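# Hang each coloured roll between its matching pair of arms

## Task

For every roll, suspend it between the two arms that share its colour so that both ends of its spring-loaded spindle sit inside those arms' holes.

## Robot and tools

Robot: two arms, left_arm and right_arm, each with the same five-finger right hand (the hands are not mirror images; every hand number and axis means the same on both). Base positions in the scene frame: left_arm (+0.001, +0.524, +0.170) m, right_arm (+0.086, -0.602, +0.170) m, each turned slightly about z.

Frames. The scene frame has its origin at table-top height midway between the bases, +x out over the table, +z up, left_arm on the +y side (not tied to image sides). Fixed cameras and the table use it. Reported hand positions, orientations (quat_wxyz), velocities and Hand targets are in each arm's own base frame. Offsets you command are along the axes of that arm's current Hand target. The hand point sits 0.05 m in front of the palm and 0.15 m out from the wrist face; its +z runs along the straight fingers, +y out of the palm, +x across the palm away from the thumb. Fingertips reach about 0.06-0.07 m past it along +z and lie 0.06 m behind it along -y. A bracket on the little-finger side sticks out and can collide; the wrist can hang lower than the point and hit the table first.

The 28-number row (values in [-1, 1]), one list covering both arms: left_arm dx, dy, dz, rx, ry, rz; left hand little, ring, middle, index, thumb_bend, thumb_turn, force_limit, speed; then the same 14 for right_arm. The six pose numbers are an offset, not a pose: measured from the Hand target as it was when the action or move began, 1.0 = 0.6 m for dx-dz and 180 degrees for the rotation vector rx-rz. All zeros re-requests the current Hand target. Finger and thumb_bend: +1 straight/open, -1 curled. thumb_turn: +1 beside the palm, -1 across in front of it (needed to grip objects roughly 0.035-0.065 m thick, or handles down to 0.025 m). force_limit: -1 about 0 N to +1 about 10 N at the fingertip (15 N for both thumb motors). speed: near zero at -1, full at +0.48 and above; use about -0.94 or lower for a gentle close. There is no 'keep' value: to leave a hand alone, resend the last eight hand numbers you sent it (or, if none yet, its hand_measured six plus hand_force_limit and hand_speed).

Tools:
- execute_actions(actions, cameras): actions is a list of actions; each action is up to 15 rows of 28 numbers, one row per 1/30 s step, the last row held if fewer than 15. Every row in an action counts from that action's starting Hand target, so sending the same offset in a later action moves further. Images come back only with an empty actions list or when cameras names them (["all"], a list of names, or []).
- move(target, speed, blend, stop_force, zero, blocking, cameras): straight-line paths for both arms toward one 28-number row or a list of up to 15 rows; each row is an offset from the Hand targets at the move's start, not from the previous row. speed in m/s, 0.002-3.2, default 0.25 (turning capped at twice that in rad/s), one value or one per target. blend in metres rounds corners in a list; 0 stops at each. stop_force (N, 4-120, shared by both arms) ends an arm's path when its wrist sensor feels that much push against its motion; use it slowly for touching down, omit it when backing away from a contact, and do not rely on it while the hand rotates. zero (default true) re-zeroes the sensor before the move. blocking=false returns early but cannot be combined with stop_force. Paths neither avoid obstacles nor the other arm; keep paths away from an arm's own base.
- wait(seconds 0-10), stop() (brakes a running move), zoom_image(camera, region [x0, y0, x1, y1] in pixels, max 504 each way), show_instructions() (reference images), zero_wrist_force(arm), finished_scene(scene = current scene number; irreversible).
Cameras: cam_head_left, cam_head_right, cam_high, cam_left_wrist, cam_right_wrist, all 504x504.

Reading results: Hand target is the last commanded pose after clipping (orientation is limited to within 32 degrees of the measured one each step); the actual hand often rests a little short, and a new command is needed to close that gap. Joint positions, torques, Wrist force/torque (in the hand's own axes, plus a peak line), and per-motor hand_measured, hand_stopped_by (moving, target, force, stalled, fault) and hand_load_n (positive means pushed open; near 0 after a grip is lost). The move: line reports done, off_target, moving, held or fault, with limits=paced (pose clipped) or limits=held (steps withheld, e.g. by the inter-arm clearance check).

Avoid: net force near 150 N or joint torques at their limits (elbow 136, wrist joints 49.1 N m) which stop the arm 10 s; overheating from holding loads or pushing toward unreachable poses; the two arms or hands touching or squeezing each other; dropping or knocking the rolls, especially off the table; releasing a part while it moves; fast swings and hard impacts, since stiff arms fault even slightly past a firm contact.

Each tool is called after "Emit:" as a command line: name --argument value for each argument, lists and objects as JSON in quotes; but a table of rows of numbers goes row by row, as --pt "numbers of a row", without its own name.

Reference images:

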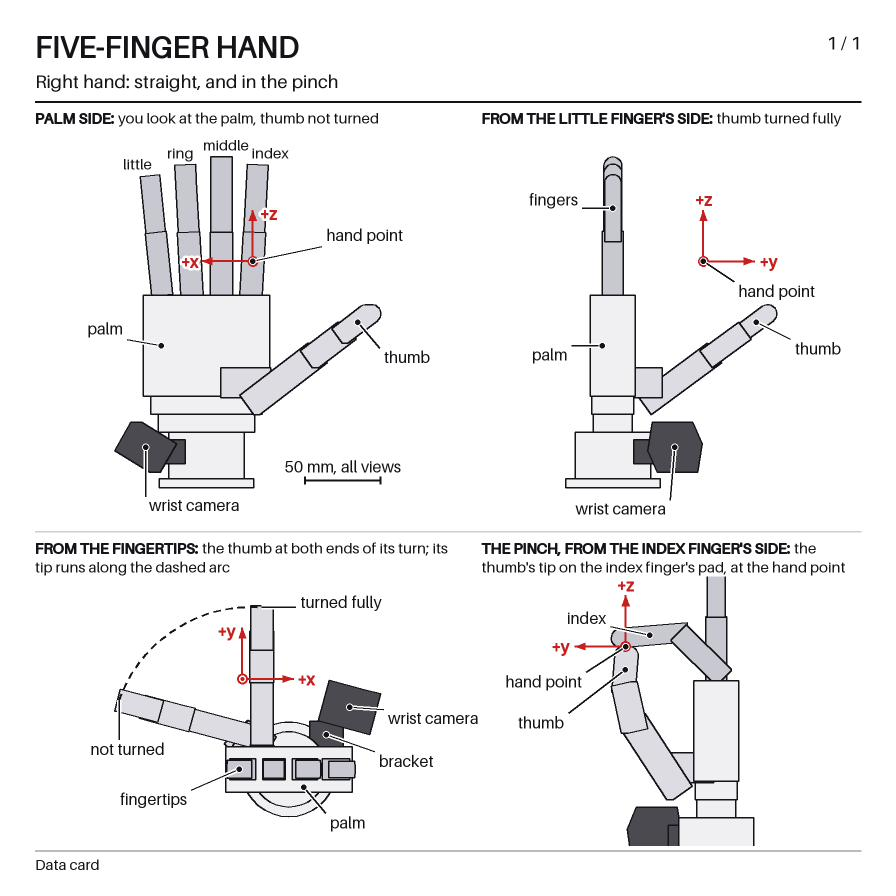

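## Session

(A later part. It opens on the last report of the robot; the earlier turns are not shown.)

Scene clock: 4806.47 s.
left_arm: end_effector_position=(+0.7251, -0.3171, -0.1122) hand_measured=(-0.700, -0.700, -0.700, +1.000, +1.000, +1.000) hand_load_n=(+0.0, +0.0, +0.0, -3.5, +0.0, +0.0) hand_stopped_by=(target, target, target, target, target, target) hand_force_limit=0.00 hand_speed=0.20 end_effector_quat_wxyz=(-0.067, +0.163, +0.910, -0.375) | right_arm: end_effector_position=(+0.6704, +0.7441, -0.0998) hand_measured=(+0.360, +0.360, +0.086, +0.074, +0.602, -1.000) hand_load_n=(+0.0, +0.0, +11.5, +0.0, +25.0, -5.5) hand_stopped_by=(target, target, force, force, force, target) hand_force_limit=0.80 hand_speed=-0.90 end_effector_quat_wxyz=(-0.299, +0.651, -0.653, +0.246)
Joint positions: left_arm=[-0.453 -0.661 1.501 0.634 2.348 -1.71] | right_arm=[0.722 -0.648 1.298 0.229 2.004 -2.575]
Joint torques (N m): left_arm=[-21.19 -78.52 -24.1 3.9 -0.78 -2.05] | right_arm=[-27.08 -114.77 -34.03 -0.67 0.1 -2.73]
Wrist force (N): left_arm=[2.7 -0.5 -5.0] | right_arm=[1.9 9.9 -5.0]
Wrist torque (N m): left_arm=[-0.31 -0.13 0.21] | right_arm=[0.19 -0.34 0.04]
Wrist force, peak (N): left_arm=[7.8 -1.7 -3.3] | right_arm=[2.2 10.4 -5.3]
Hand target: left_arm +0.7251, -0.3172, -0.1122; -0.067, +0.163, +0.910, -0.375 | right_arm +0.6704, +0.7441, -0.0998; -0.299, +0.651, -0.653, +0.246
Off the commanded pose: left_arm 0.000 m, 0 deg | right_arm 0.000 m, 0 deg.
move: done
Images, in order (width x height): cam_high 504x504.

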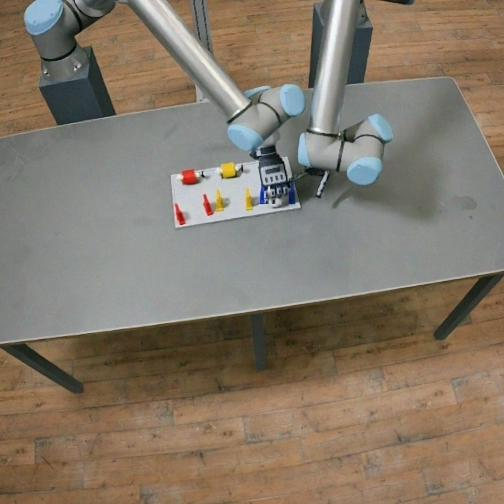

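Emit:
move --pt "-0.00241 -0.00466 0.00536 0 0 0 -0.7 -0.7 -0.7 1 1 1 0 0.2 0 0 0 0 0 0 0.36 0.36 -0.3 -0.3 0 -1 0.8 -0.9" --speed 0.01 --stop_force 6 --cameras '["cam_high"]'

Emit:
zoom_image --camera "cam_high" --region '[275, 175, 300, 200]'

Scene clock: 4817.80 s.
left_arm: end_effector_position=(+0.7251, -0.3205, -0.1124) hand_measured=(-0.700, -0.700, -0.700, +0.998, +1.000, +1.000) hand_load_n=(+0.0, +0.0, +0.0, -10.0, +0.0, +0.0) hand_stopped_by=(target, target, target, target, target, target) hand_force_limit=0.00 hand_speed=0.20 end_effector_quat_wxyz=(-0.067, +0.163, +0.910, -0.375) | right_arm: end_effector_position=(+0.6704, +0.7441, -0.0998) hand_measured=(+0.360, +0.360, +0.086, +0.074, +0.602, -1.000) hand_load_n=(+0.0, +0.0, +16.0, +0.0, +20.5, -4.5) hand_stopped_by=(target, target, force, force, force, target) hand_force_limit=0.80 hand_speed=-0.90 end_effector_quat_wxyz=(-0.299, +0.651, -0.653, +0.246)
Joint positions: left_arm=[-0.457 -0.661 1.499 0.631 2.348 -1.715] | right_arm=[0.722 -0.648 1.298 0.229 2.004 -2.575]
Joint torques (N m): left_arm=[13.74 -97.21 -16.64 5.31 3.39 2.89] | right_arm=[-4.26 -113.06 -38.43 -0.43 1.17 -2.37]
Wrist force (N): left_arm=[4.2 3.4 -9.8] | right_arm=[3.6 5.3 -1.3]
Wrist torque (N m): left_arm=[-0.32 -0.06 0.19] | right_arm=[0.32 -0.38 0.03]
Wrist force, peak (N): left_arm=[4.4 4.3 -12.5] | right_arm=[1.8 10.5 -5.3]
Hand target: left_arm +0.7251, -0.3205, -0.1123; -0.067, +0.163, +0.910, -0.375 (not the last commanded pose) | right_arm +0.6704, +0.7441, -0.0998; -0.299, +0.651, -0.653, +0.246
Off the commanded pose: left_arm 0.001 m, 0 deg | right_arm 0.000 m, 0 deg.
move: contact (left_arm)
Images, in order (width x height): cam_high 504x504.

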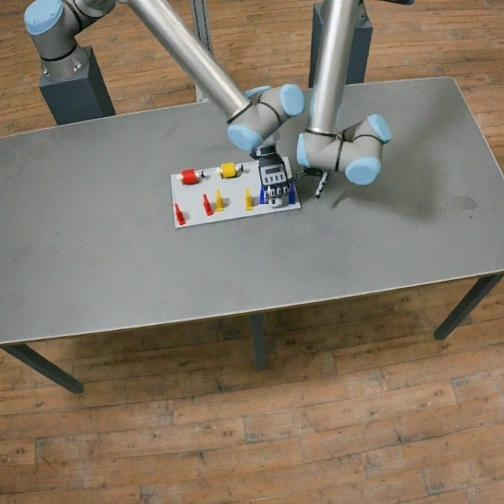

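Scaled by 20.160 from the camera's 504x504 image, which has a finer 720x720 frame.

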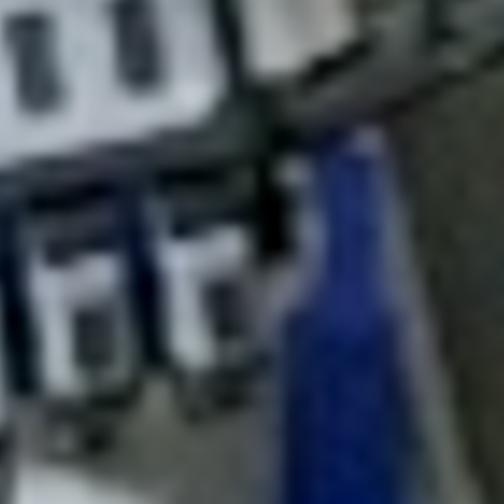

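Emit:
move --pt "-0.00654 0.00095 -0.00095 0 0 0 -0.7 -0.7 -0.7 1 1 1 0 0.2 0.00065 -0.00317 0.00313 0.00058 0.00591 0.00583 0.36 0.36 -0.3 -0.3 0 -1 0.8 -0.9" --speed 0.015 --cameras '["cam_high"]'

Emit:
zoom_image --camera "cam_high" --region '[275, 175, 300, 200]'

Scene clock: 4835.83 s.
left_arm: end_effector_position=(+0.7290, -0.3211, -0.1124) hand_measured=(-0.700, -0.700, -0.700, +0.998, +1.000, +1.000) hand_load_n=(+0.0, +0.0, +0.0, -14.0, +0.0, +0.0) hand_stopped_by=(target, target, target, target, target, target) hand_force_limit=0.00 hand_speed=0.20 end_effector_quat_wxyz=(-0.067, +0.163, +0.910, -0.375) | right_arm: end_effector_position=(+0.6731, +0.7438, -0.0997) hand_measured=(+0.360, +0.360, +0.086, +0.074, +0.604, -1.000) hand_load_n=(+0.0, +0.0, +6.5, +0.0, +29.5, -6.5) hand_stopped_by=(target, target, force, force, force, target) hand_force_limit=0.80 hand_speed=-0.90 end_effector_quat_wxyz=(-0.296, +0.642, -0.661, +0.250)
Joint positions: left_arm=[-0.456 -0.656 1.489 0.638 2.348 -1.713] | right_arm=[0.724 -0.641 1.286 0.245 2.022 -2.55]
Joint torques (N m): left_arm=[12.35 -87.93 -35.21 0.6 4.53 2.41] | right_arm=[6.95 -110.69 -44.44 -2.8 3.08 -0.06]
Wrist force (N): left_arm=[17.8 6.0 -11.8] | right_arm=[3.2 10.6 -13.4]
Wrist torque (N m): left_arm=[-0.37 0.68 0.94] | right_arm=[0.07 -0.24 -0.01]
Wrist force, peak (N): left_arm=[17.8 6.0 -11.8] | right_arm=[3.1 10.7 -13.7]
Hand target: left_arm +0.7290, -0.3211, -0.1123; -0.067, +0.163, +0.910, -0.375 | right_arm +0.6730, +0.7438, -0.0997; -0.296, +0.642, -0.661, +0.250
Off the commanded pose: left_arm 0.000 m, 0 deg | right_arm 0.000 m, 0 deg.
move: done
Images, in order (width x height): cam_high 504x504.

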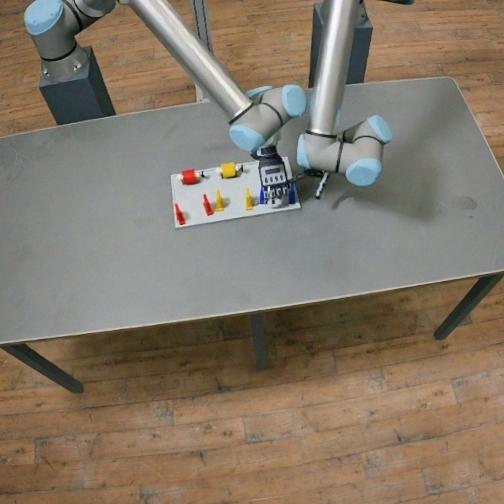

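Scaled by 20.160 from the camera's 504x504 image, which has a finer 720x720 frame.

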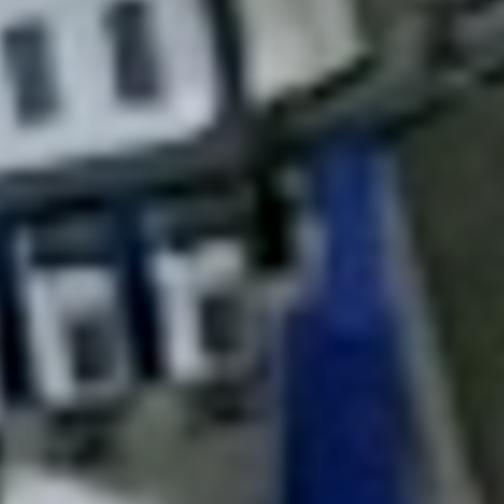

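Emit:
move --pt "0.00248 -0.00023 0.00022 0 0 0 -0.7 -0.7 -0.7 1 1 1 0 0.2 0 0.00293 -0.00297 0 0 0 0.36 0.36 -0.3 -0.3 0 -1 0.8 -0.9" --speed 0.015 --cameras '["cam_high","cam_right_wrist"]'

Emit:
zoom_image --camera "cam_high" --region '[275, 175, 300, 200]'

Emit:
zoom_image --camera "cam_right_wrist" --region '[150, 150, 320, 320]'

Scene clock: 4872.63 s.
left_arm: end_effector_position=(+0.7275, -0.3208, -0.1123) hand_measured=(-0.700, -0.700, -0.700, +0.998, +1.000, +1.000) hand_load_n=(+0.0, +0.0, +0.0, -12.5, +0.0, +0.0) hand_stopped_by=(target, target, target, target, target, target) hand_force_limit=0.00 hand_speed=0.20 end_effector_quat_wxyz=(-0.067, +0.163, +0.910, -0.375) | right_arm: end_effector_position=(+0.6706, +0.7438, -0.0997) hand_measured=(+0.360, +0.360, +0.086, +0.074, +0.604, -1.000) hand_load_n=(+0.0, +0.0, +23.5, +2.0, +15.5, -5.0) hand_stopped_by=(target, target, force, force, force, target) hand_force_limit=0.80 hand_speed=-0.90 end_effector_quat_wxyz=(-0.296, +0.642, -0.661, +0.250)
Joint positions: left_arm=[-0.456 -0.658 1.493 0.635 2.348 -1.714] | right_arm=[0.726 -0.643 1.29 0.243 2.023 -2.549]
Joint torques (N m): left_arm=[-27.67 -103.96 -23.26 -0.15 2.3 -2.21] | right_arm=[23.11 -117.2 -28.08 3.1 3.21 3.6]
Wrist force (N): left_arm=[6.9 5.3 -11.9] | right_arm=[1.5 -1.4 5.5]
Wrist torque (N m): left_arm=[-0.27 0.21 0.36] | right_arm=[0.40 -0.56 -0.17]
Wrist force, peak (N): left_arm=[18.1 6.3 -11.6] | right_arm=[2.6 10.0 -14.2]
Hand target: left_arm +0.7276, -0.3208, -0.1123; -0.067, +0.163, +0.910, -0.375 | right_arm +0.6705, +0.7438, -0.0997; -0.296, +0.642, -0.661, +0.250
Off the commanded pose: left_arm 0.000 m, 0 deg | right_arm 0.000 m, 0 deg.
move: done
camera_calibration:
cam_right_wrist: T_world_to_cam=[[-0.677924, -0.182885, -0.71202, 0.521743], [-0.570727, 0.74141, 0.352963, -0.148146], [0.463346, 0.645651, -0.606997, -0.74053], [0, 0, 0, 1]] pos_world=[0.612273, 0.683379, -0.0257183]
Images, in order (width x height): cam_high 504x504, cam_right_wrist 504x504.

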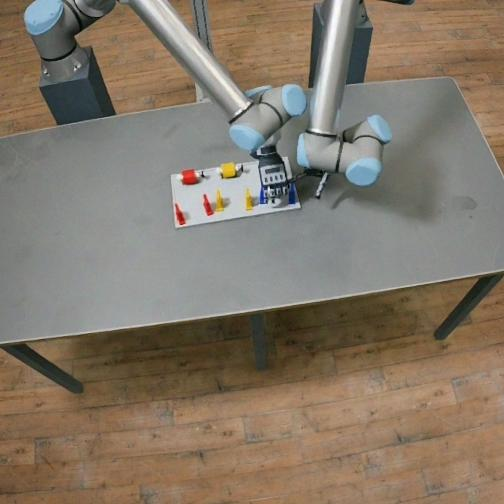

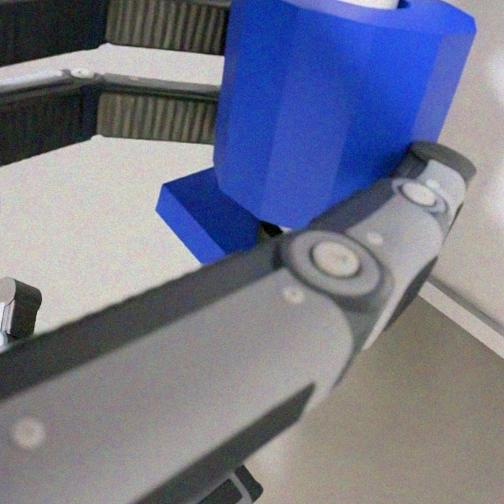

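Scaled by 20.160 from the camera's 504x504 image, which has a finer 720x720 frame.

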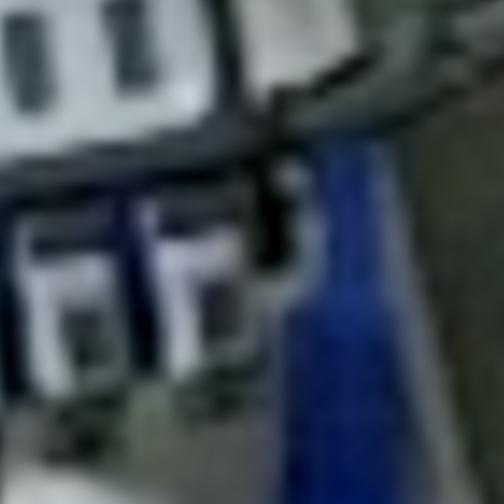

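Scaled by 2.965 from the camera's 504x504 image, which has a finer 720x720 frame.

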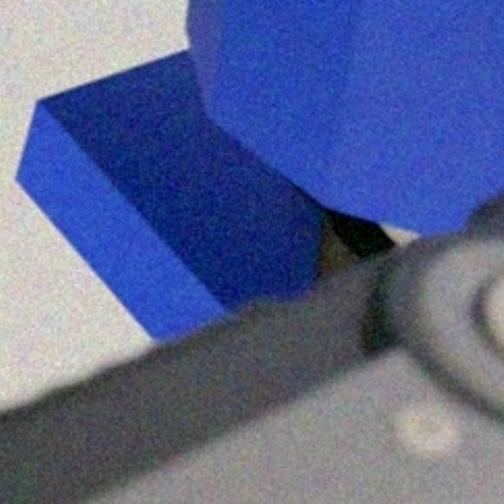

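Emit:
move --pt "0 0 0 0 0 0 -0.7 -0.7 -0.7 1 1 1 0 0.2 0 -0.00352 0.00356 0 0 0 0.36 0.36 -0.3 -0.3 0 -1 0.8 -0.9" --speed 0.015 --cameras '["cam_high"]'

Emit:
zoom_image --camera "cam_high" --region '[275, 175, 300, 200]'

Scene clock: 4913.20 s.
left_arm: end_effector_position=(+0.7276, -0.3208, -0.1123) hand_measured=(-0.700, -0.700, -0.700, +0.998, +1.000, +1.000) hand_load_n=(+0.0, +0.0, +0.0, -15.0, +0.0, -0.5) hand_stopped_by=(target, target, target, target, target, target) hand_force_limit=0.00 hand_speed=0.20 end_effector_quat_wxyz=(-0.067, +0.163, +0.910, -0.375) | right_arm: end_effector_position=(+0.6735, +0.7439, -0.0997) hand_measured=(+0.360, +0.360, +0.086, +0.074, +0.604, -1.000) hand_load_n=(+0.5, +0.0, +6.0, +0.0, +34.5, -8.5) hand_stopped_by=(target, target, force, force, force, target) hand_force_limit=0.80 hand_speed=-0.90 end_effector_quat_wxyz=(-0.296, +0.642, -0.661, +0.250)
Joint positions: left_arm=[-0.456 -0.658 1.493 0.635 2.348 -1.714] | right_arm=[0.724 -0.64 1.285 0.245 2.021 -2.551]
Joint torques (N m): left_arm=[-22.16 -89 -33.63 3.23 1.71 1.38] | right_arm=[-30.24 -104.36 -48.28 -3.31 0.91 -1.81]
Wrist force (N): left_arm=[3.6 6.7 -8.8] | right_arm=[4.3 10.5 -18.4]
Wrist torque (N m): left_arm=[-0.57 -0.04 0.15] | right_arm=[-0.09 -0.21 0.26]
Wrist force, peak (N): left_arm=[7.7 5.5 -11.9] | right_arm=[4.5 10.8 -18.4]
Hand target: left_arm +0.7276, -0.3208, -0.1123; -0.067, +0.163, +0.910, -0.375 | right_arm +0.6735, +0.7438, -0.0997; -0.296, +0.642, -0.661, +0.250
Off the commanded pose: left_arm 0.000 m, 0 deg | right_arm 0.000 m, 0 deg.
move: done
Images, in order (width x height): cam_high 504x504.

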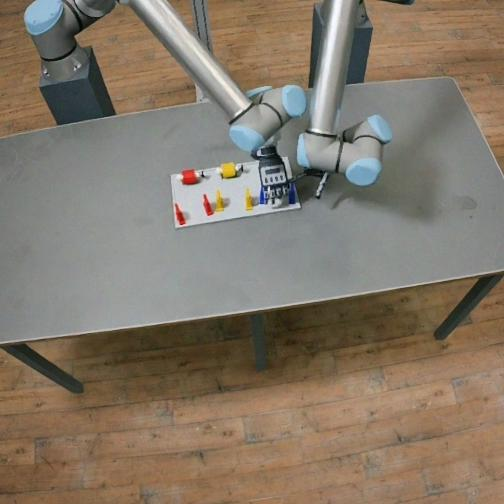

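Scaled by 20.160 from the camera's 504x504 image, which has a finer 720x720 frame.

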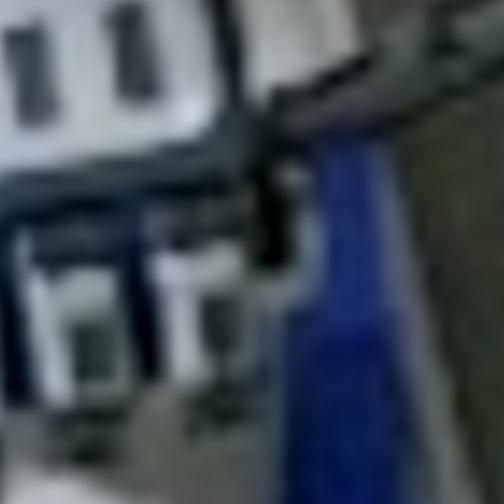

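Emit:
move --pt "0 0 0 0 0 0 -0.7 -0.7 -0.7 1 1 1 0 0.2 0.005 0.00293 -0.00297 0 0 0 0.36 0.36 -0.3 -0.3 0 -1 0.8 -0.9" --speed 0.015 --cameras '["cam_high"]'

Emit:
zoom_image --camera "cam_high" --region '[275, 175, 300, 200]'

Scene clock: 4958.17 s.
left_arm: end_effector_position=(+0.7276, -0.3208, -0.1123) hand_measured=(-0.700, -0.700, -0.700, +0.998, +1.000, +1.000) hand_load_n=(+0.0, +0.0, +0.0, -13.0, +0.0, +0.0) hand_stopped_by=(target, target, target, target, target, target) hand_force_limit=0.00 hand_speed=0.20 end_effector_quat_wxyz=(-0.067, +0.163, +0.910, -0.375) | right_arm: end_effector_position=(+0.6711, +0.7408, -0.0999) hand_measured=(+0.360, +0.360, +0.086, +0.074, +0.604, -1.000) hand_load_n=(+0.0, +0.0, +22.0, +0.5, +17.0, +4.5) hand_stopped_by=(target, target, force, force, force, target) hand_force_limit=0.80 hand_speed=-0.90 end_effector_quat_wxyz=(-0.296, +0.642, -0.661, +0.250)
Joint positions: left_arm=[-0.456 -0.658 1.493 0.635 2.348 -1.714] | right_arm=[0.723 -0.646 1.296 0.238 2.021 -2.551]
Joint torques (N m): left_arm=[-13.05 -88.71 -33.14 3.35 2.1 2.37] | right_arm=[-14.05 -108.66 -35.18 3.98 -0.73 -3.36]
Wrist force (N): left_arm=[7.2 5.4 -10.6] | right_arm=[-2.4 -0.4 2.2]
Wrist torque (N m): left_arm=[-0.40 0.17 0.38] | right_arm=[0.34 -0.32 0.29]
Wrist force, peak (N): left_arm=[7.4 5.6 -10.6] | right_arm=[4.1 10.9 -18.9]
Hand target: left_arm +0.7276, -0.3208, -0.1123; -0.067, +0.163, +0.910, -0.375 | right_arm +0.6710, +0.7408, -0.1000; -0.296, +0.642, -0.661, +0.250
Off the commanded pose: left_arm 0.000 m, 0 deg | right_arm 0.000 m, 0 deg.
move: done
Images, in order (width x height): cam_high 504x504.

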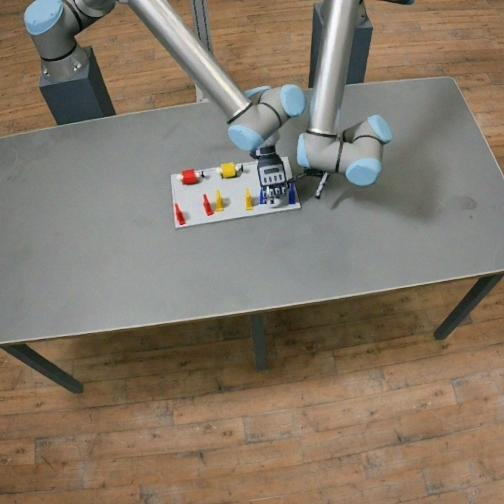

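Scaled by 20.160 from the camera's 504x504 image, which has a finer 720x720 frame.

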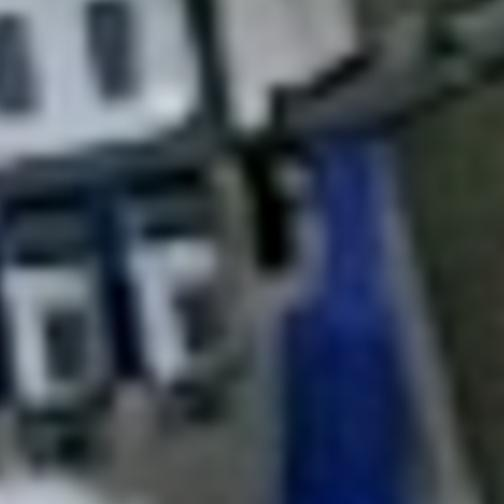

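Emit:
move --pt "-0.00241 -0.00466 0.00536 0 0 0 -0.7 -0.7 -0.7 1 1 1 0 0.2 0 0 0 0 0 0 0.36 0.36 -0.3 -0.3 0 -1 0.8 -0.9" --speed 0.006 --stop_force 6 --cameras '["cam_high"]'

Emit:
zoom_image --camera "cam_high" --region '[275, 175, 300, 200]'

Scene clock: 4968.23 s.
left_arm: end_effector_position=(+0.7275, -0.3213, -0.1124) hand_measured=(-0.700, -0.700, -0.700, +0.998, +1.000, +1.000) hand_load_n=(+0.0, +0.0, +0.5, -17.0, +0.0, +0.0) hand_stopped_by=(target, target, target, target, target, target) hand_force_limit=0.00 hand_speed=0.20 end_effector_quat_wxyz=(-0.067, +0.163, +0.910, -0.375) | right_arm: end_effector_position=(+0.6710, +0.7408, -0.1000) hand_measured=(+0.360, +0.360, +0.086, +0.074, +0.604, -1.000) hand_load_n=(+0.0, +0.0, +21.5, +0.5, +17.0, +4.0) hand_stopped_by=(target, target, force, force, force, target) hand_force_limit=0.80 hand_speed=-0.90 end_effector_quat_wxyz=(-0.296, +0.642, -0.661, +0.250)
Joint positions: left_arm=[-0.457 -0.658 1.493 0.635 2.348 -1.715] | right_arm=[0.723 -0.645 1.296 0.238 2.021 -2.551]
Joint torques (N m): left_arm=[10.12 -90.47 -22.35 3.38 4.04 2.66] | right_arm=[17.83 -100.85 -42.26 3.25 -0.55 -2.43]
Wrist force (N): left_arm=[11.9 7.5 -14.4] | right_arm=[-1.4 -0.3 2.3]
Wrist torque (N m): left_arm=[-0.42 0.40 0.61] | right_arm=[0.36 -0.36 0.29]
Wrist force, peak (N): left_arm=[12.1 9.2 -17.0] | right_arm=[-2.2 -0.1 3.3]
Hand target: left_arm +0.7275, -0.3213, -0.1123; -0.067, +0.163, +0.910, -0.375 (not the last commanded pose) | right_arm +0.6710, +0.7408, -0.1000; -0.296, +0.642, -0.661, +0.250
Off the commanded pose: left_arm 0.004 m, 0 deg | right_arm 0.000 m, 0 deg.
move: contact (left_arm)
Images, in order (width x height): cam_high 504x504.

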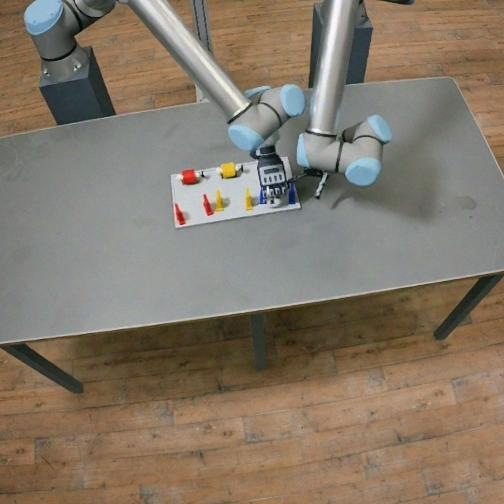

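Scaled by 20.160 from the camera's 504x504 image, which has a finer 720x720 frame.

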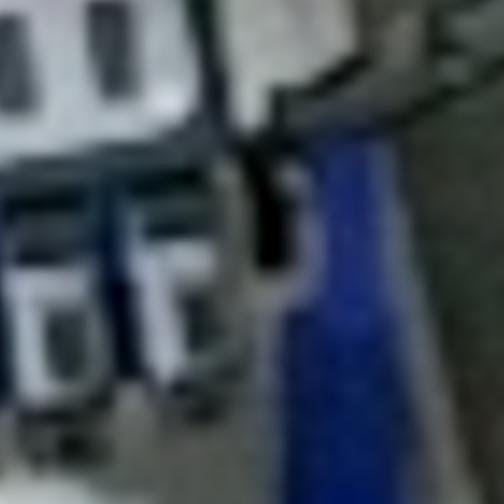

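Emit:
move --pt "0 0 0 0 0 0 -0.7 -0.7 -0.7 1 1 1 0 0.2 0 -0.00246 0.00249 0.00039 0.00394 0.00389 0.36 0.36 -0.3 -0.3 0 -1 0.8 -0.9" --speed 0.015 --cameras '["cam_high"]'

Emit:
zoom_image --camera "cam_high" --region '[275, 175, 300, 200]'

Scene clock: 4983.30 s.
left_arm: end_effector_position=(+0.7275, -0.3213, -0.1123) hand_measured=(-0.700, -0.700, -0.700, +0.998, +1.000, +1.000) hand_load_n=(+0.0, +0.0, +0.0, -19.0, +0.0, -0.5) hand_stopped_by=(target, target, target, target, target, target) hand_force_limit=0.00 hand_speed=0.20 end_effector_quat_wxyz=(-0.067, +0.163, +0.910, -0.375) | right_arm: end_effector_position=(+0.6731, +0.7409, -0.1000) hand_measured=(+0.360, +0.360, +0.086, +0.074, +0.604, -1.000) hand_load_n=(+0.0, -0.5, +8.0, +0.0, +30.5, -1.0) hand_stopped_by=(target, target, force, force, force, target) hand_force_limit=0.80 hand_speed=-0.90 end_effector_quat_wxyz=(-0.294, +0.636, -0.667, +0.253)
Joint positions: left_arm=[-0.457 -0.658 1.493 0.635 2.348 -1.715] | right_arm=[0.725 -0.64 1.286 0.25 2.033 -2.535]
Joint torques (N m): left_arm=[9.88 -97.39 -21.54 3.21 4.45 2.82] | right_arm=[1.88 -108.3 -42.18 -2.33 3.61 -0.18]
Wrist force (N): left_arm=[8.2 9.3 -12.9] | right_arm=[-0.8 9.6 -14.7]
Wrist torque (N m): left_arm=[-0.49 0.11 0.39] | right_arm=[0.06 -0.17 0.02]
Wrist force, peak (N): left_arm=[12.4 8.6 -14.8] | right_arm=[-0.8 9.6 -14.7]
Hand target: left_arm +0.7275, -0.3213, -0.1123; -0.067, +0.163, +0.910, -0.375 | right_arm +0.6731, +0.7408, -0.0999; -0.294, +0.637, -0.667, +0.253
Off the commanded pose: left_arm 0.000 m, 0 deg | right_arm 0.000 m, 0 deg.
move: done
Images, in order (width x height): cam_high 504x504.

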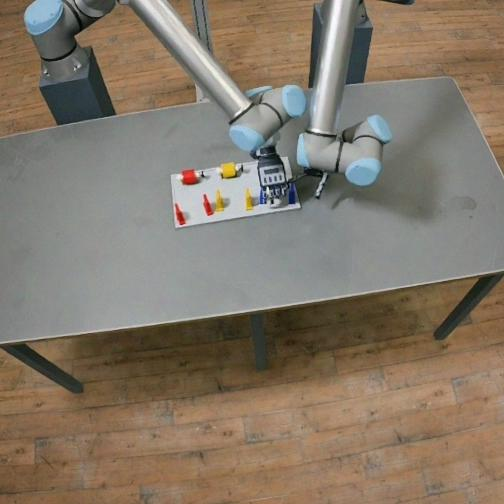

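Scaled by 20.160 from the camera's 504x504 image, which has a finer 720x720 frame.

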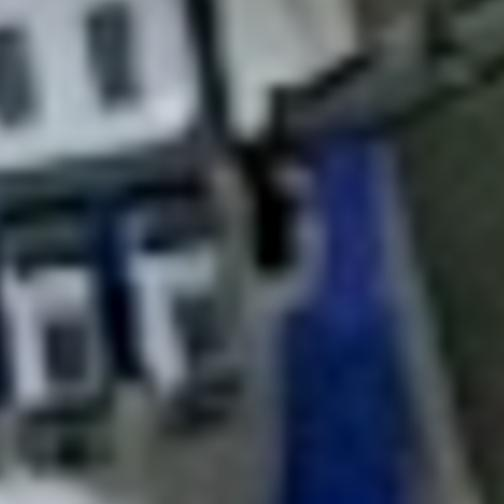

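Emit:
move --pt "0 -0.01409 -0.01419 0 0 0 -0.7 -0.7 -0.7 1 1 1 0 0.2 0 0 0 0 0 0 0.36 0.36 -0.3 -0.3 0 -1 0.8 -0.9" --speed 0.06 --cameras '["cam_high","cam_right_wrist"]'

Emit:
zoom_image --camera "cam_high" --region '[275, 175, 300, 200]'

Scene clock: 5014.83 s.
left_arm: end_effector_position=(+0.7275, -0.3213, -0.1001) hand_measured=(-0.700, -0.700, -0.700, +1.000, +1.000, +1.000) hand_load_n=(+0.0, +0.0, +0.5, +0.0, +0.0, -0.5) hand_stopped_by=(target, target, target, target, target, target) hand_force_limit=0.00 hand_speed=0.20 end_effector_quat_wxyz=(-0.067, +0.163, +0.910, -0.375) | right_arm: end_effector_position=(+0.6731, +0.7408, -0.0999) hand_measured=(+0.360, +0.360, +0.086, +0.074, +0.604, -1.000) hand_load_n=(+0.0, +0.0, +8.5, +0.0, +30.0, +0.0) hand_stopped_by=(target, target, force, force, force, target) hand_force_limit=0.80 hand_speed=-0.90 end_effector_quat_wxyz=(-0.294, +0.636, -0.667, +0.253)
Joint positions: left_arm=[-0.457 -0.673 1.494 0.648 2.348 -1.715] | right_arm=[0.725 -0.64 1.287 0.25 2.033 -2.535]
Joint torques (N m): left_arm=[7.5 -79.63 -15.59 2.32 0.29 2.62] | right_arm=[-32.18 -113.16 -31.15 -1.72 0.93 -3.17]
Wrist force (N): left_arm=[1.0 -2.0 0.1] | right_arm=[-1.0 8.4 -13.8]
Wrist torque (N m): left_arm=[-0.31 -0.08 0.09] | right_arm=[-0.03 -0.19 0.06]
Wrist force, peak (N): left_arm=[7.3 9.6 -13.3] | right_arm=[-0.3 8.3 -16.3]
Hand target: left_arm +0.7275, -0.3213, -0.1004; -0.067, +0.163, +0.910, -0.375 | right_arm +0.6731, +0.7408, -0.0999; -0.294, +0.637, -0.667, +0.253
Off the commanded pose: left_arm 0.000 m, 0 deg | right_arm 0.000 m, 0 deg.
move: done
camera_calibration:
cam_right_wrist: T_world_to_cam=[[-0.681049, -0.171085, -0.711971, 0.51619], [-0.557734, 0.751217, 0.352995, -0.160383], [0.474452, 0.637498, -0.607035, -0.741382], [0, 0, 0, 1]] pos_world=[0.61385, 0.681424, -0.0259185]
Images, in order (width x height): cam_high 504x504, cam_right_wrist 504x504.

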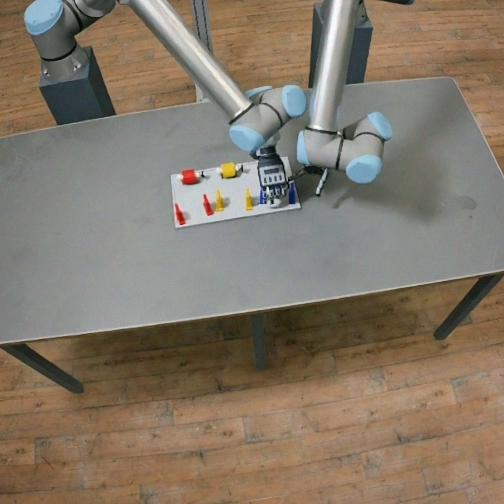

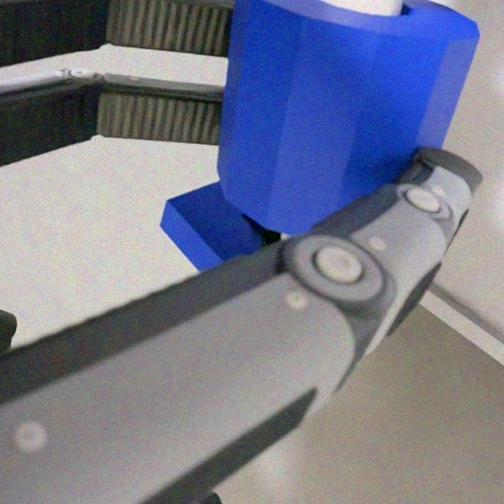

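Scaled by 20.160 from the camera's 504x504 image, which has a finer 720x720 frame.

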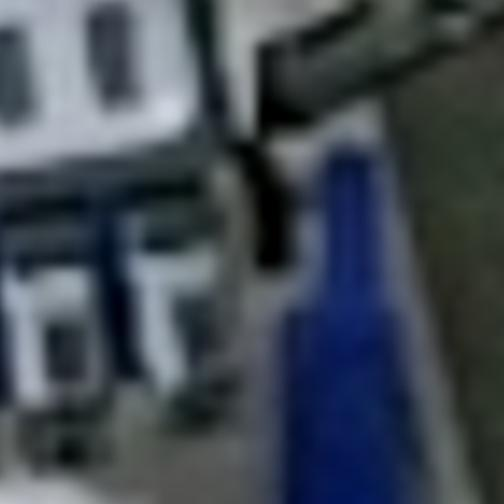

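Emit:
move --pt "0 -0.04696 -0.0473 0 0 0 -0.7 -0.7 -0.7 1 1 1 0 0.2 0 0 0 0 0 0 0.36 0.36 -0.3 -0.3 0 -1 0.8 -0.9" --pt "0.0317 0.12896 -0.222 0 0 0 -0.7 -0.7 -0.7 1 1 1 0 0.2 0 0 0 0 0 0 0.36 0.36 -0.3 -0.3 0 -1 0.8 -0.9" --speed '[0.05,0.15]' --blend '[0.01,0]' --cameras '["cam_high","cam_left_wrist"]'

Emit:
zoom_image --camera "cam_high" --region '[275, 175, 300, 200]'

Scene clock: 5025.10 s.
left_arm: end_effector_position=(+0.7614, -0.1751, -0.0605) hand_measured=(-0.700, -0.700, -0.700, +1.000, +1.000, +1.000) hand_load_n=(+0.0, +0.0, +0.0, +0.0, +0.0, +0.0) hand_stopped_by=(target, target, target, target, target, target) hand_force_limit=0.00 hand_speed=0.20 end_effector_quat_wxyz=(-0.067, +0.163, +0.910, -0.375) | right_arm: end_effector_position=(+0.6731, +0.7408, -0.0999) hand_measured=(+0.360, +0.360, +0.086, +0.074, +0.604, -1.000) hand_load_n=(+0.0, +0.0, +8.5, +0.0, +30.0, -0.5) hand_stopped_by=(target, target, force, force, force, target) hand_force_limit=0.80 hand_speed=-0.90 end_effector_quat_wxyz=(-0.294, +0.637, -0.667, +0.253)
Joint positions: left_arm=[-0.26 -0.675 1.458 0.881 2.348 -1.438] | right_arm=[0.725 -0.64 1.287 0.25 2.033 -2.535]
Joint torques (N m): left_arm=[-2.99 -108.81 -16.01 2.48 1.63 0.63] | right_arm=[-18.9 -104.94 -30.81 -1.2 1.06 -2.1]
Wrist force (N): left_arm=[0.8 -2.3 0.9] | right_arm=[-1.1 8.7 -13.5]
Wrist torque (N m): left_arm=[-0.42 -0.12 0.11] | right_arm=[0.00 -0.18 0.06]
Wrist force, peak (N): left_arm=[0.9 -3.3 1.1] | right_arm=[-0.9 9.0 -14.3]
Hand target: left_arm +0.7613, -0.1752, -0.0604; -0.067, +0.163, +0.910, -0.375 | right_arm +0.6731, +0.7408, -0.0999; -0.294, +0.637, -0.667, +0.253
Off the commanded pose: left_arm 0.000 m, 0 deg | right_arm 0.000 m, 0 deg.
move: done
camera_calibration:
cam_left_wrist: T_world_to_cam=[[-0.0053838, 0.720178, -0.693768, 0.0856485], [0.936722, 0.246481, 0.248595, -0.662133], [0.350034, -0.648529, -0.675934, -0.304007], [0, 0, 0, 1]] pos_world=[0.727108, -0.0956359, 0.0185349]
Images, in order (width x height): cam_high 504x504, cam_left_wrist 504x504.

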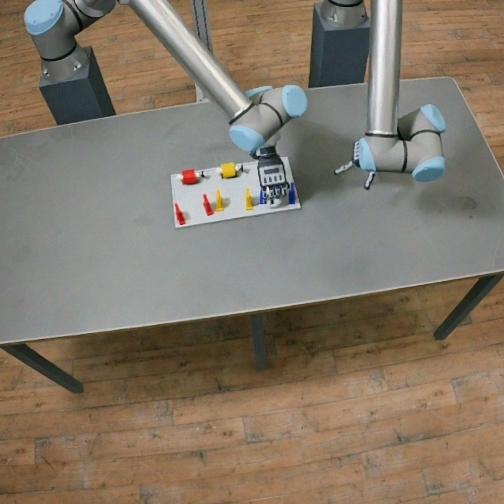

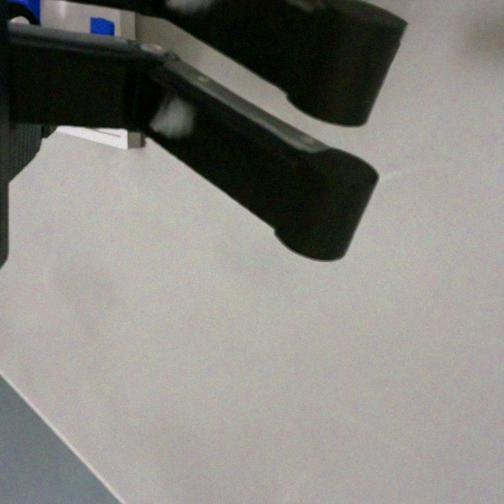

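Scaled by 20.160 from the camera's 504x504 image, which has a finer 720x720 frame.

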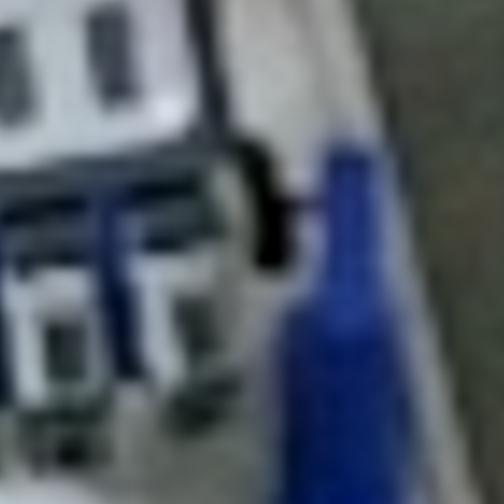

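Emit:
move --pt "0 0 0 0 0 0 -0.7 -0.7 -0.7 1 1 1 0 0.2 0.00043 -0.00257 0.00257 0.00078 0.00788 0.00778 0.36 0.36 -0.3 -0.3 0 -1 0.8 -0.9" --speed 0.03 --cameras '["cam_high"]'

Emit:
zoom_image --camera "cam_high" --region '[275, 175, 300, 200]'

Scene clock: 5036.07 s.
left_arm: end_effector_position=(+0.7613, -0.1752, -0.0604) hand_measured=(-0.700, -0.700, -0.700, +1.000, +1.000, +1.000) hand_load_n=(+0.0, +0.0, +0.0, +0.0, +0.0, +0.0) hand_stopped_by=(target, target, target, target, target, target) hand_force_limit=0.00 hand_speed=0.20 end_effector_quat_wxyz=(-0.067, +0.163, +0.910, -0.375) | right_arm: end_effector_position=(+0.6753, +0.7406, -0.0999) hand_measured=(+0.360, +0.360, +0.086, +0.074, +0.606, -1.000) hand_load_n=(+0.0, +0.0, +7.0, +0.0, +43.0, -10.5) hand_stopped_by=(target, target, force, force, force, target) hand_force_limit=0.80 hand_speed=-0.90 end_effector_quat_wxyz=(-0.290, +0.625, -0.678, +0.258)
Joint positions: left_arm=[-0.26 -0.675 1.458 0.881 2.348 -1.438] | right_arm=[0.728 -0.631 1.271 0.272 2.057 -2.501]
Joint torques (N m): left_arm=[-17.59 -107.71 -16.1 5.14 2.49 2.42] | right_arm=[-4.36 -115.93 -40.15 -6.62 1.68 -2.45]
Wrist force (N): left_arm=[0.6 -2.1 0.4] | right_arm=[5.1 13.7 -22.4]
Wrist torque (N m): left_arm=[-0.36 -0.08 0.10] | right_arm=[-0.12 -0.18 -0.06]
Wrist force, peak (N): left_arm=[0.7 -2.9 1.0] | right_arm=[5.4 13.6 -22.6]
Hand target: left_arm +0.7613, -0.1752, -0.0604; -0.067, +0.163, +0.910, -0.375 | right_arm +0.6753, +0.7405, -0.0999; -0.290, +0.625, -0.678, +0.258
Off the commanded pose: left_arm 0.000 m, 0 deg | right_arm 0.000 m, 0 deg.
move: done
Images, in order (width x height): cam_high 504x504.

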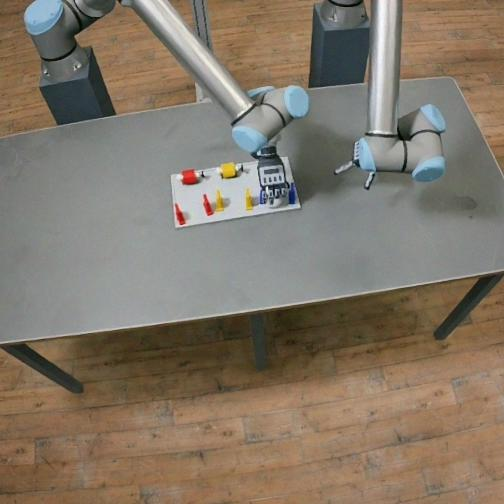

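Scaled by 20.160 from the camera's 504x504 image, which has a finer 720x720 frame.

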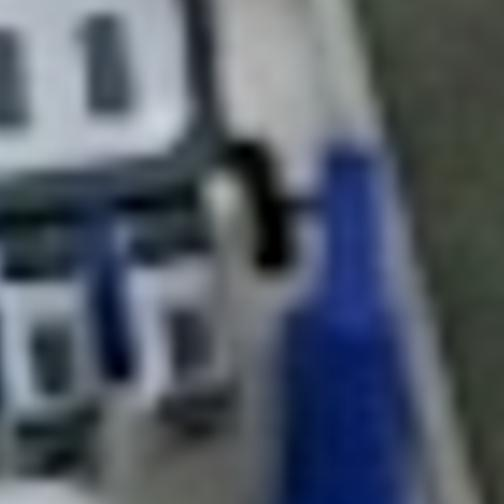

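Emit:
move --pt "0 0 0 0 0 0 -0.7 -0.7 -0.7 1 1 1 0 0.2 0.006 0 0 0 0 0 0.36 0.36 -0.3 -0.3 0 -1 0.8 -0.9" --speed 0.03 --cameras '["cam_high"]'

Emit:
zoom_image --camera "cam_high" --region '[275, 175, 300, 200]'

Scene clock: 5044.20 s.
left_arm: end_effector_position=(+0.7613, -0.1752, -0.0604) hand_measured=(-0.700, -0.700, -0.700, +1.000, +1.000, +1.000) hand_load_n=(+0.0, +0.5, +0.0, +0.0, +0.0, +0.0) hand_stopped_by=(target, target, target, target, target, target) hand_force_limit=0.00 hand_speed=0.20 end_effector_quat_wxyz=(-0.067, +0.163, +0.910, -0.375) | right_arm: end_effector_position=(+0.6751, +0.7369, -0.1002) hand_measured=(+0.360, +0.360, +0.086, +0.074, +0.606, -1.000) hand_load_n=(+0.0, +0.0, +12.0, +0.0, +40.0, +3.5) hand_stopped_by=(target, target, force, force, force, target) hand_force_limit=0.80 hand_speed=-0.90 end_effector_quat_wxyz=(-0.290, +0.625, -0.678, +0.258)
Joint positions: left_arm=[-0.26 -0.675 1.458 0.881 2.348 -1.438] | right_arm=[0.725 -0.635 1.28 0.266 2.055 -2.504]
Joint torques (N m): left_arm=[-17.15 -109.06 -16.36 3.82 2.43 1.23] | right_arm=[-28.06 -106.78 -42 -1.19 2.39 -1.93]
Wrist force (N): left_arm=[0.8 -2.3 0.9] | right_arm=[-3.1 11.1 -17.4]
Wrist torque (N m): left_arm=[-0.42 -0.12 0.11] | right_arm=[0.04 -0.18 0.41]
Wrist force, peak (N): left_arm=[1.0 -3.0 0.6] | right_arm=[5.0 13.7 -23.0]
Hand target: left_arm +0.7613, -0.1752, -0.0604; -0.067, +0.163, +0.910, -0.375 | right_arm +0.6751, +0.7370, -0.1002; -0.290, +0.625, -0.678, +0.258
Off the commanded pose: left_arm 0.000 m, 0 deg | right_arm 0.000 m, 0 deg.
move: done
Images, in order (width x height): cam_high 504x504.

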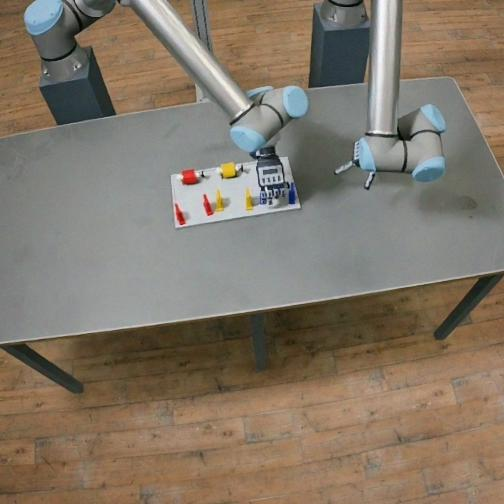

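Scaled by 20.160 from the camera's 504x504 image, which has a finer 720x720 frame.

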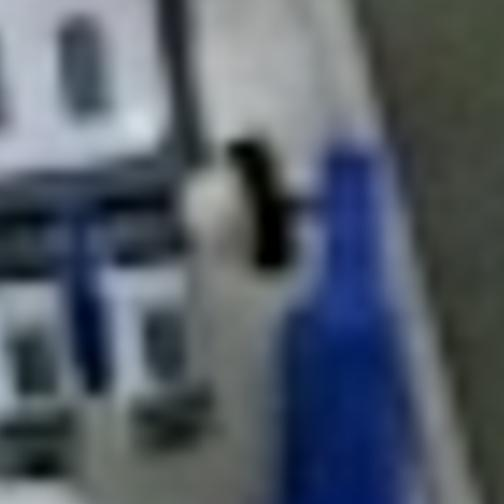

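Emit:
wait --seconds 0.1 --cameras '["cam_right_wrist", "cam_high"]'

Emit:
zoom_image --camera "cam_right_wrist" --region '[150, 150, 320, 320]'

Scene clock: 5052.40 s.
left_arm: end_effector_position=(+0.7613, -0.1752, -0.0604) hand_measured=(-0.700, -0.700, -0.700, +1.000, +1.000, +1.000) hand_load_n=(+0.0, +0.0, +0.0, +0.0, +0.0, -0.5) hand_stopped_by=(target, target, target, target, target, target) hand_force_limit=0.00 hand_speed=0.20 end_effector_quat_wxyz=(-0.067, +0.163, +0.910, -0.375) | right_arm: end_effector_position=(+0.6751, +0.7370, -0.1002) hand_measured=(+0.360, +0.360, +0.086, +0.074, +0.606, -1.000) hand_load_n=(+0.0, +0.0, +12.5, +0.0, +40.0, +3.5) hand_stopped_by=(target, target, force, force, force, target) hand_force_limit=0.80 hand_speed=-0.90 end_effector_quat_wxyz=(-0.290, +0.625, -0.678, +0.258)
Joint positions: left_arm=[-0.26 -0.675 1.458 0.881 2.348 -1.438] | right_arm=[0.725 -0.635 1.28 0.266 2.055 -2.504]
Joint torques (N m): left_arm=[-17.33 -106.66 -14.98 2.62 2.42 0.63] | right_arm=[4.12 -98.25 -48.94 0.51 5.34 3.75]
Wrist force (N): left_arm=[0.6 -2.4 0.9] | right_arm=[-2.3 10.6 -16.8]
Wrist torque (N m): left_arm=[-0.43 -0.10 0.09] | right_arm=[-0.05 -0.20 0.38]
Wrist force, peak (N): left_arm=[1.1 -2.7 0.8] | right_arm=[-3.1 11.1 -17.6]
Hand target: left_arm +0.7613, -0.1752, -0.0604; -0.067, +0.163, +0.910, -0.375 | right_arm +0.6751, +0.7370, -0.1002; -0.290, +0.625, -0.678, +0.258
Off the commanded pose: left_arm 0.000 m, 0 deg | right_arm 0.000 m, 0 deg.
wait: 0.10 s; at rest from the start
camera_calibration:
cam_right_wrist: T_world_to_cam=[[-0.686649, -0.147198, -0.711931, 0.502769], [-0.531187, 0.770177, 0.353082, -0.188178], [0.49634, 0.620612, -0.607031, -0.742297], [0, 0, 0, 1]] pos_world=[0.6137, 0.679616, -0.0262188]
Images, in order (width x height): cam_high 504x504, cam_right_wrist 504x504.

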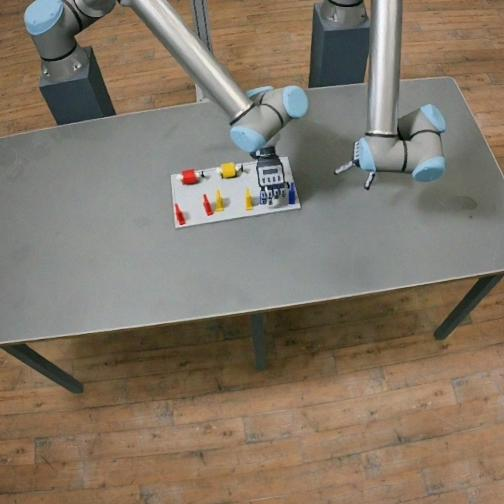

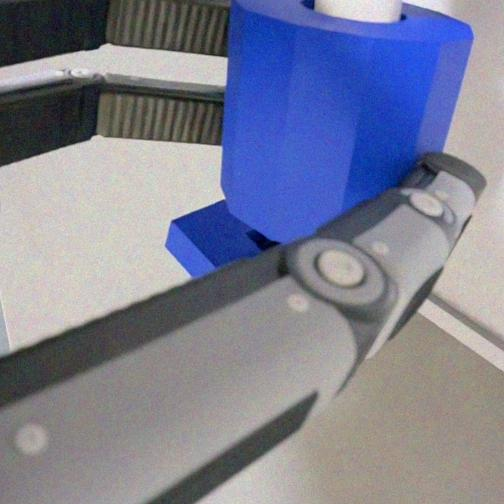

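Scaled by 2.965 from the camera's 504x504 image, which has a finer 720x720 frame.

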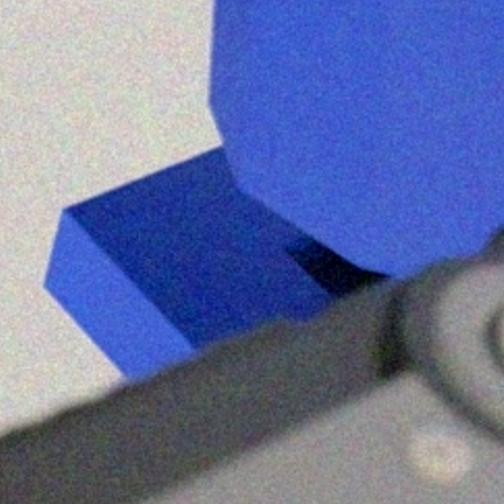

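Emit:
move --pt "0 0 0 0 0 0 -0.7 -0.7 -0.7 1 1 1 0 0.2 -0.0006 0.00249 0.00246 0 0.00781 -0.00791 0.36 0.36 -0.3 -0.3 0 -1 0.8 -0.9" --speed 0.03 --cameras '["cam_high"]'

Emit:
zoom_image --camera "cam_high" --region '[275, 175, 300, 200]'

Scene clock: 5084.83 s.
left_arm: end_effector_position=(+0.7613, -0.1752, -0.0604) hand_measured=(-0.700, -0.700, -0.700, +1.000, +1.000, +1.000) hand_load_n=(+0.0, +0.0, +0.0, +0.0, +0.0, +0.0) hand_stopped_by=(target, target, target, target, target, target) hand_force_limit=0.00 hand_speed=0.20 end_effector_quat_wxyz=(-0.067, +0.163, +0.910, -0.375) | right_arm: end_effector_position=(+0.6752, +0.7375, -0.1023) hand_measured=(+0.360, +0.360, +0.086, +0.074, +0.606, -1.000) hand_load_n=(+0.0, +0.0, +11.0, +0.0, +43.0, -1.0) hand_stopped_by=(target, target, force, force, force, target) hand_force_limit=0.80 hand_speed=-0.90 end_effector_quat_wxyz=(-0.278, +0.630, -0.673, +0.269)
Joint positions: left_arm=[-0.26 -0.675 1.458 0.881 2.348 -1.438] | right_arm=[0.733 -0.621 1.255 0.296 2.079 -2.514]
Joint torques (N m): left_arm=[-19.32 -108.23 -15.24 1.6 2.58 -0.18] | right_arm=[-17.66 -118.78 -32.97 -4.38 2.1 1.3]
Wrist force (N): left_arm=[0.8 -2.4 0.8] | right_arm=[-0.4 11.6 -20.5]
Wrist torque (N m): left_arm=[-0.42 -0.12 0.11] | right_arm=[0.02 -0.08 0.29]
Wrist force, peak (N): left_arm=[0.9 -3.0 0.7] | right_arm=[-0.3 11.7 -20.5]
Hand target: left_arm +0.7613, -0.1752, -0.0604; -0.067, +0.163, +0.910, -0.375 | right_arm +0.6752, +0.7375, -0.1023; -0.278, +0.630, -0.673, +0.269
Off the commanded pose: left_arm 0.000 m, 0 deg | right_arm 0.000 m, 0 deg.
move: done
Images, in order (width x height): cam_high 504x504.

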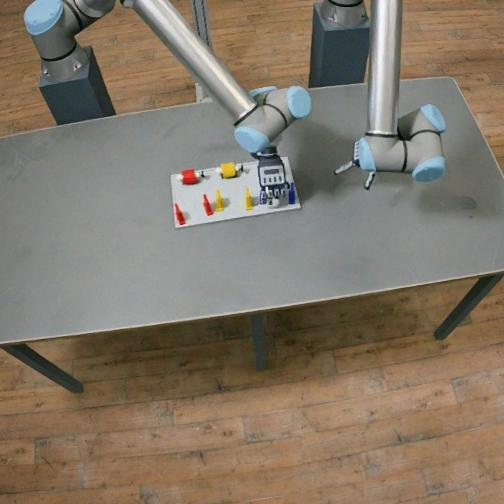

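Scaled by 20.160 from the camera's 504x504 image, which has a finer 720x720 frame.

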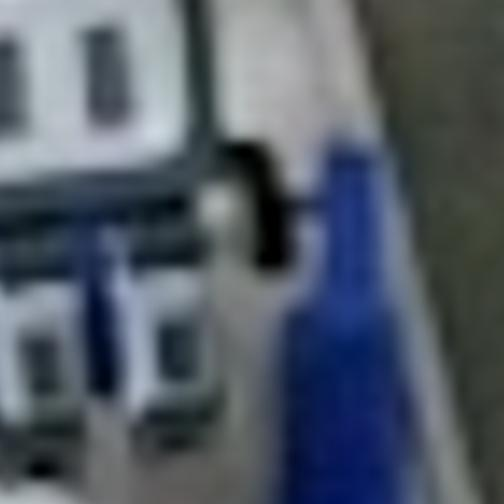

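Emit:
move --pt "0 0 0 0 0 0 -0.7 -0.7 -0.7 1 1 1 0 0.2 0 0.00239 -0.0041 0 0 0 0.36 0.36 -0.3 -0.3 0 -1 0.8 -0.9" --speed 0.03 --cameras '["cam_high"]'

Emit:
zoom_image --camera "cam_high" --region '[275, 175, 300, 200]'

Scene clock: 5127.83 s.
left_arm: end_effector_position=(+0.7613, -0.1752, -0.0604) hand_measured=(-0.700, -0.700, -0.700, +1.000, +1.000, +1.000) hand_load_n=(+0.0, +0.0, +0.0, +0.0, +0.0, -0.5) hand_stopped_by=(target, target, target, target, target, target) hand_force_limit=0.00 hand_speed=0.20 end_effector_quat_wxyz=(-0.067, +0.163, +0.910, -0.375) | right_arm: end_effector_position=(+0.6725, +0.7375, -0.1015) hand_measured=(+0.360, +0.360, +0.086, +0.074, +0.606, -1.000) hand_load_n=(+0.0, +0.0, +22.0, +0.0, +23.0, +4.5) hand_stopped_by=(target, target, force, force, force, target) hand_force_limit=0.80 hand_speed=-0.90 end_effector_quat_wxyz=(-0.278, +0.630, -0.673, +0.269)
Joint positions: left_arm=[-0.26 -0.675 1.458 0.881 2.348 -1.438] | right_arm=[0.735 -0.624 1.26 0.295 2.08 -2.512]
Joint torques (N m): left_arm=[-16.19 -110.21 -16.64 1.8 2.43 -1.13] | right_arm=[20.28 -115.99 -31.84 1.51 3.53 3.51]
Wrist force (N): left_arm=[0.6 -2.4 0.6] | right_arm=[1.4 2.6 -0.4]
Wrist torque (N m): left_arm=[-0.42 -0.08 0.09] | right_arm=[0.37 -0.23 -0.06]
Wrist force, peak (N): left_arm=[0.6 -2.9 1.0] | right_arm=[-1.0 11.8 -20.8]
Hand target: left_arm +0.7613, -0.1752, -0.0604; -0.067, +0.163, +0.910, -0.375 | right_arm +0.6724, +0.7376, -0.1016; -0.278, +0.630, -0.673, +0.269
Off the commanded pose: left_arm 0.000 m, 0 deg | right_arm 0.000 m, 0 deg.
move: done
Images, in order (width x height): cam_high 504x504.

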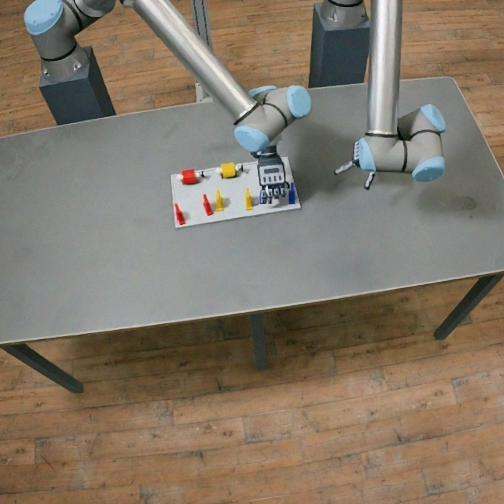

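Scaled by 20.160 from the camera's 504x504 image, which has a finer 720x720 frame.

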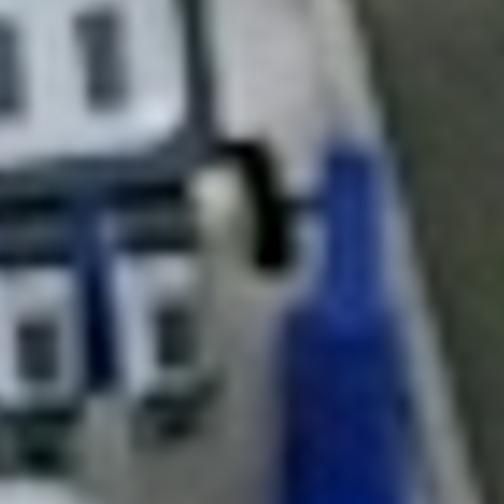

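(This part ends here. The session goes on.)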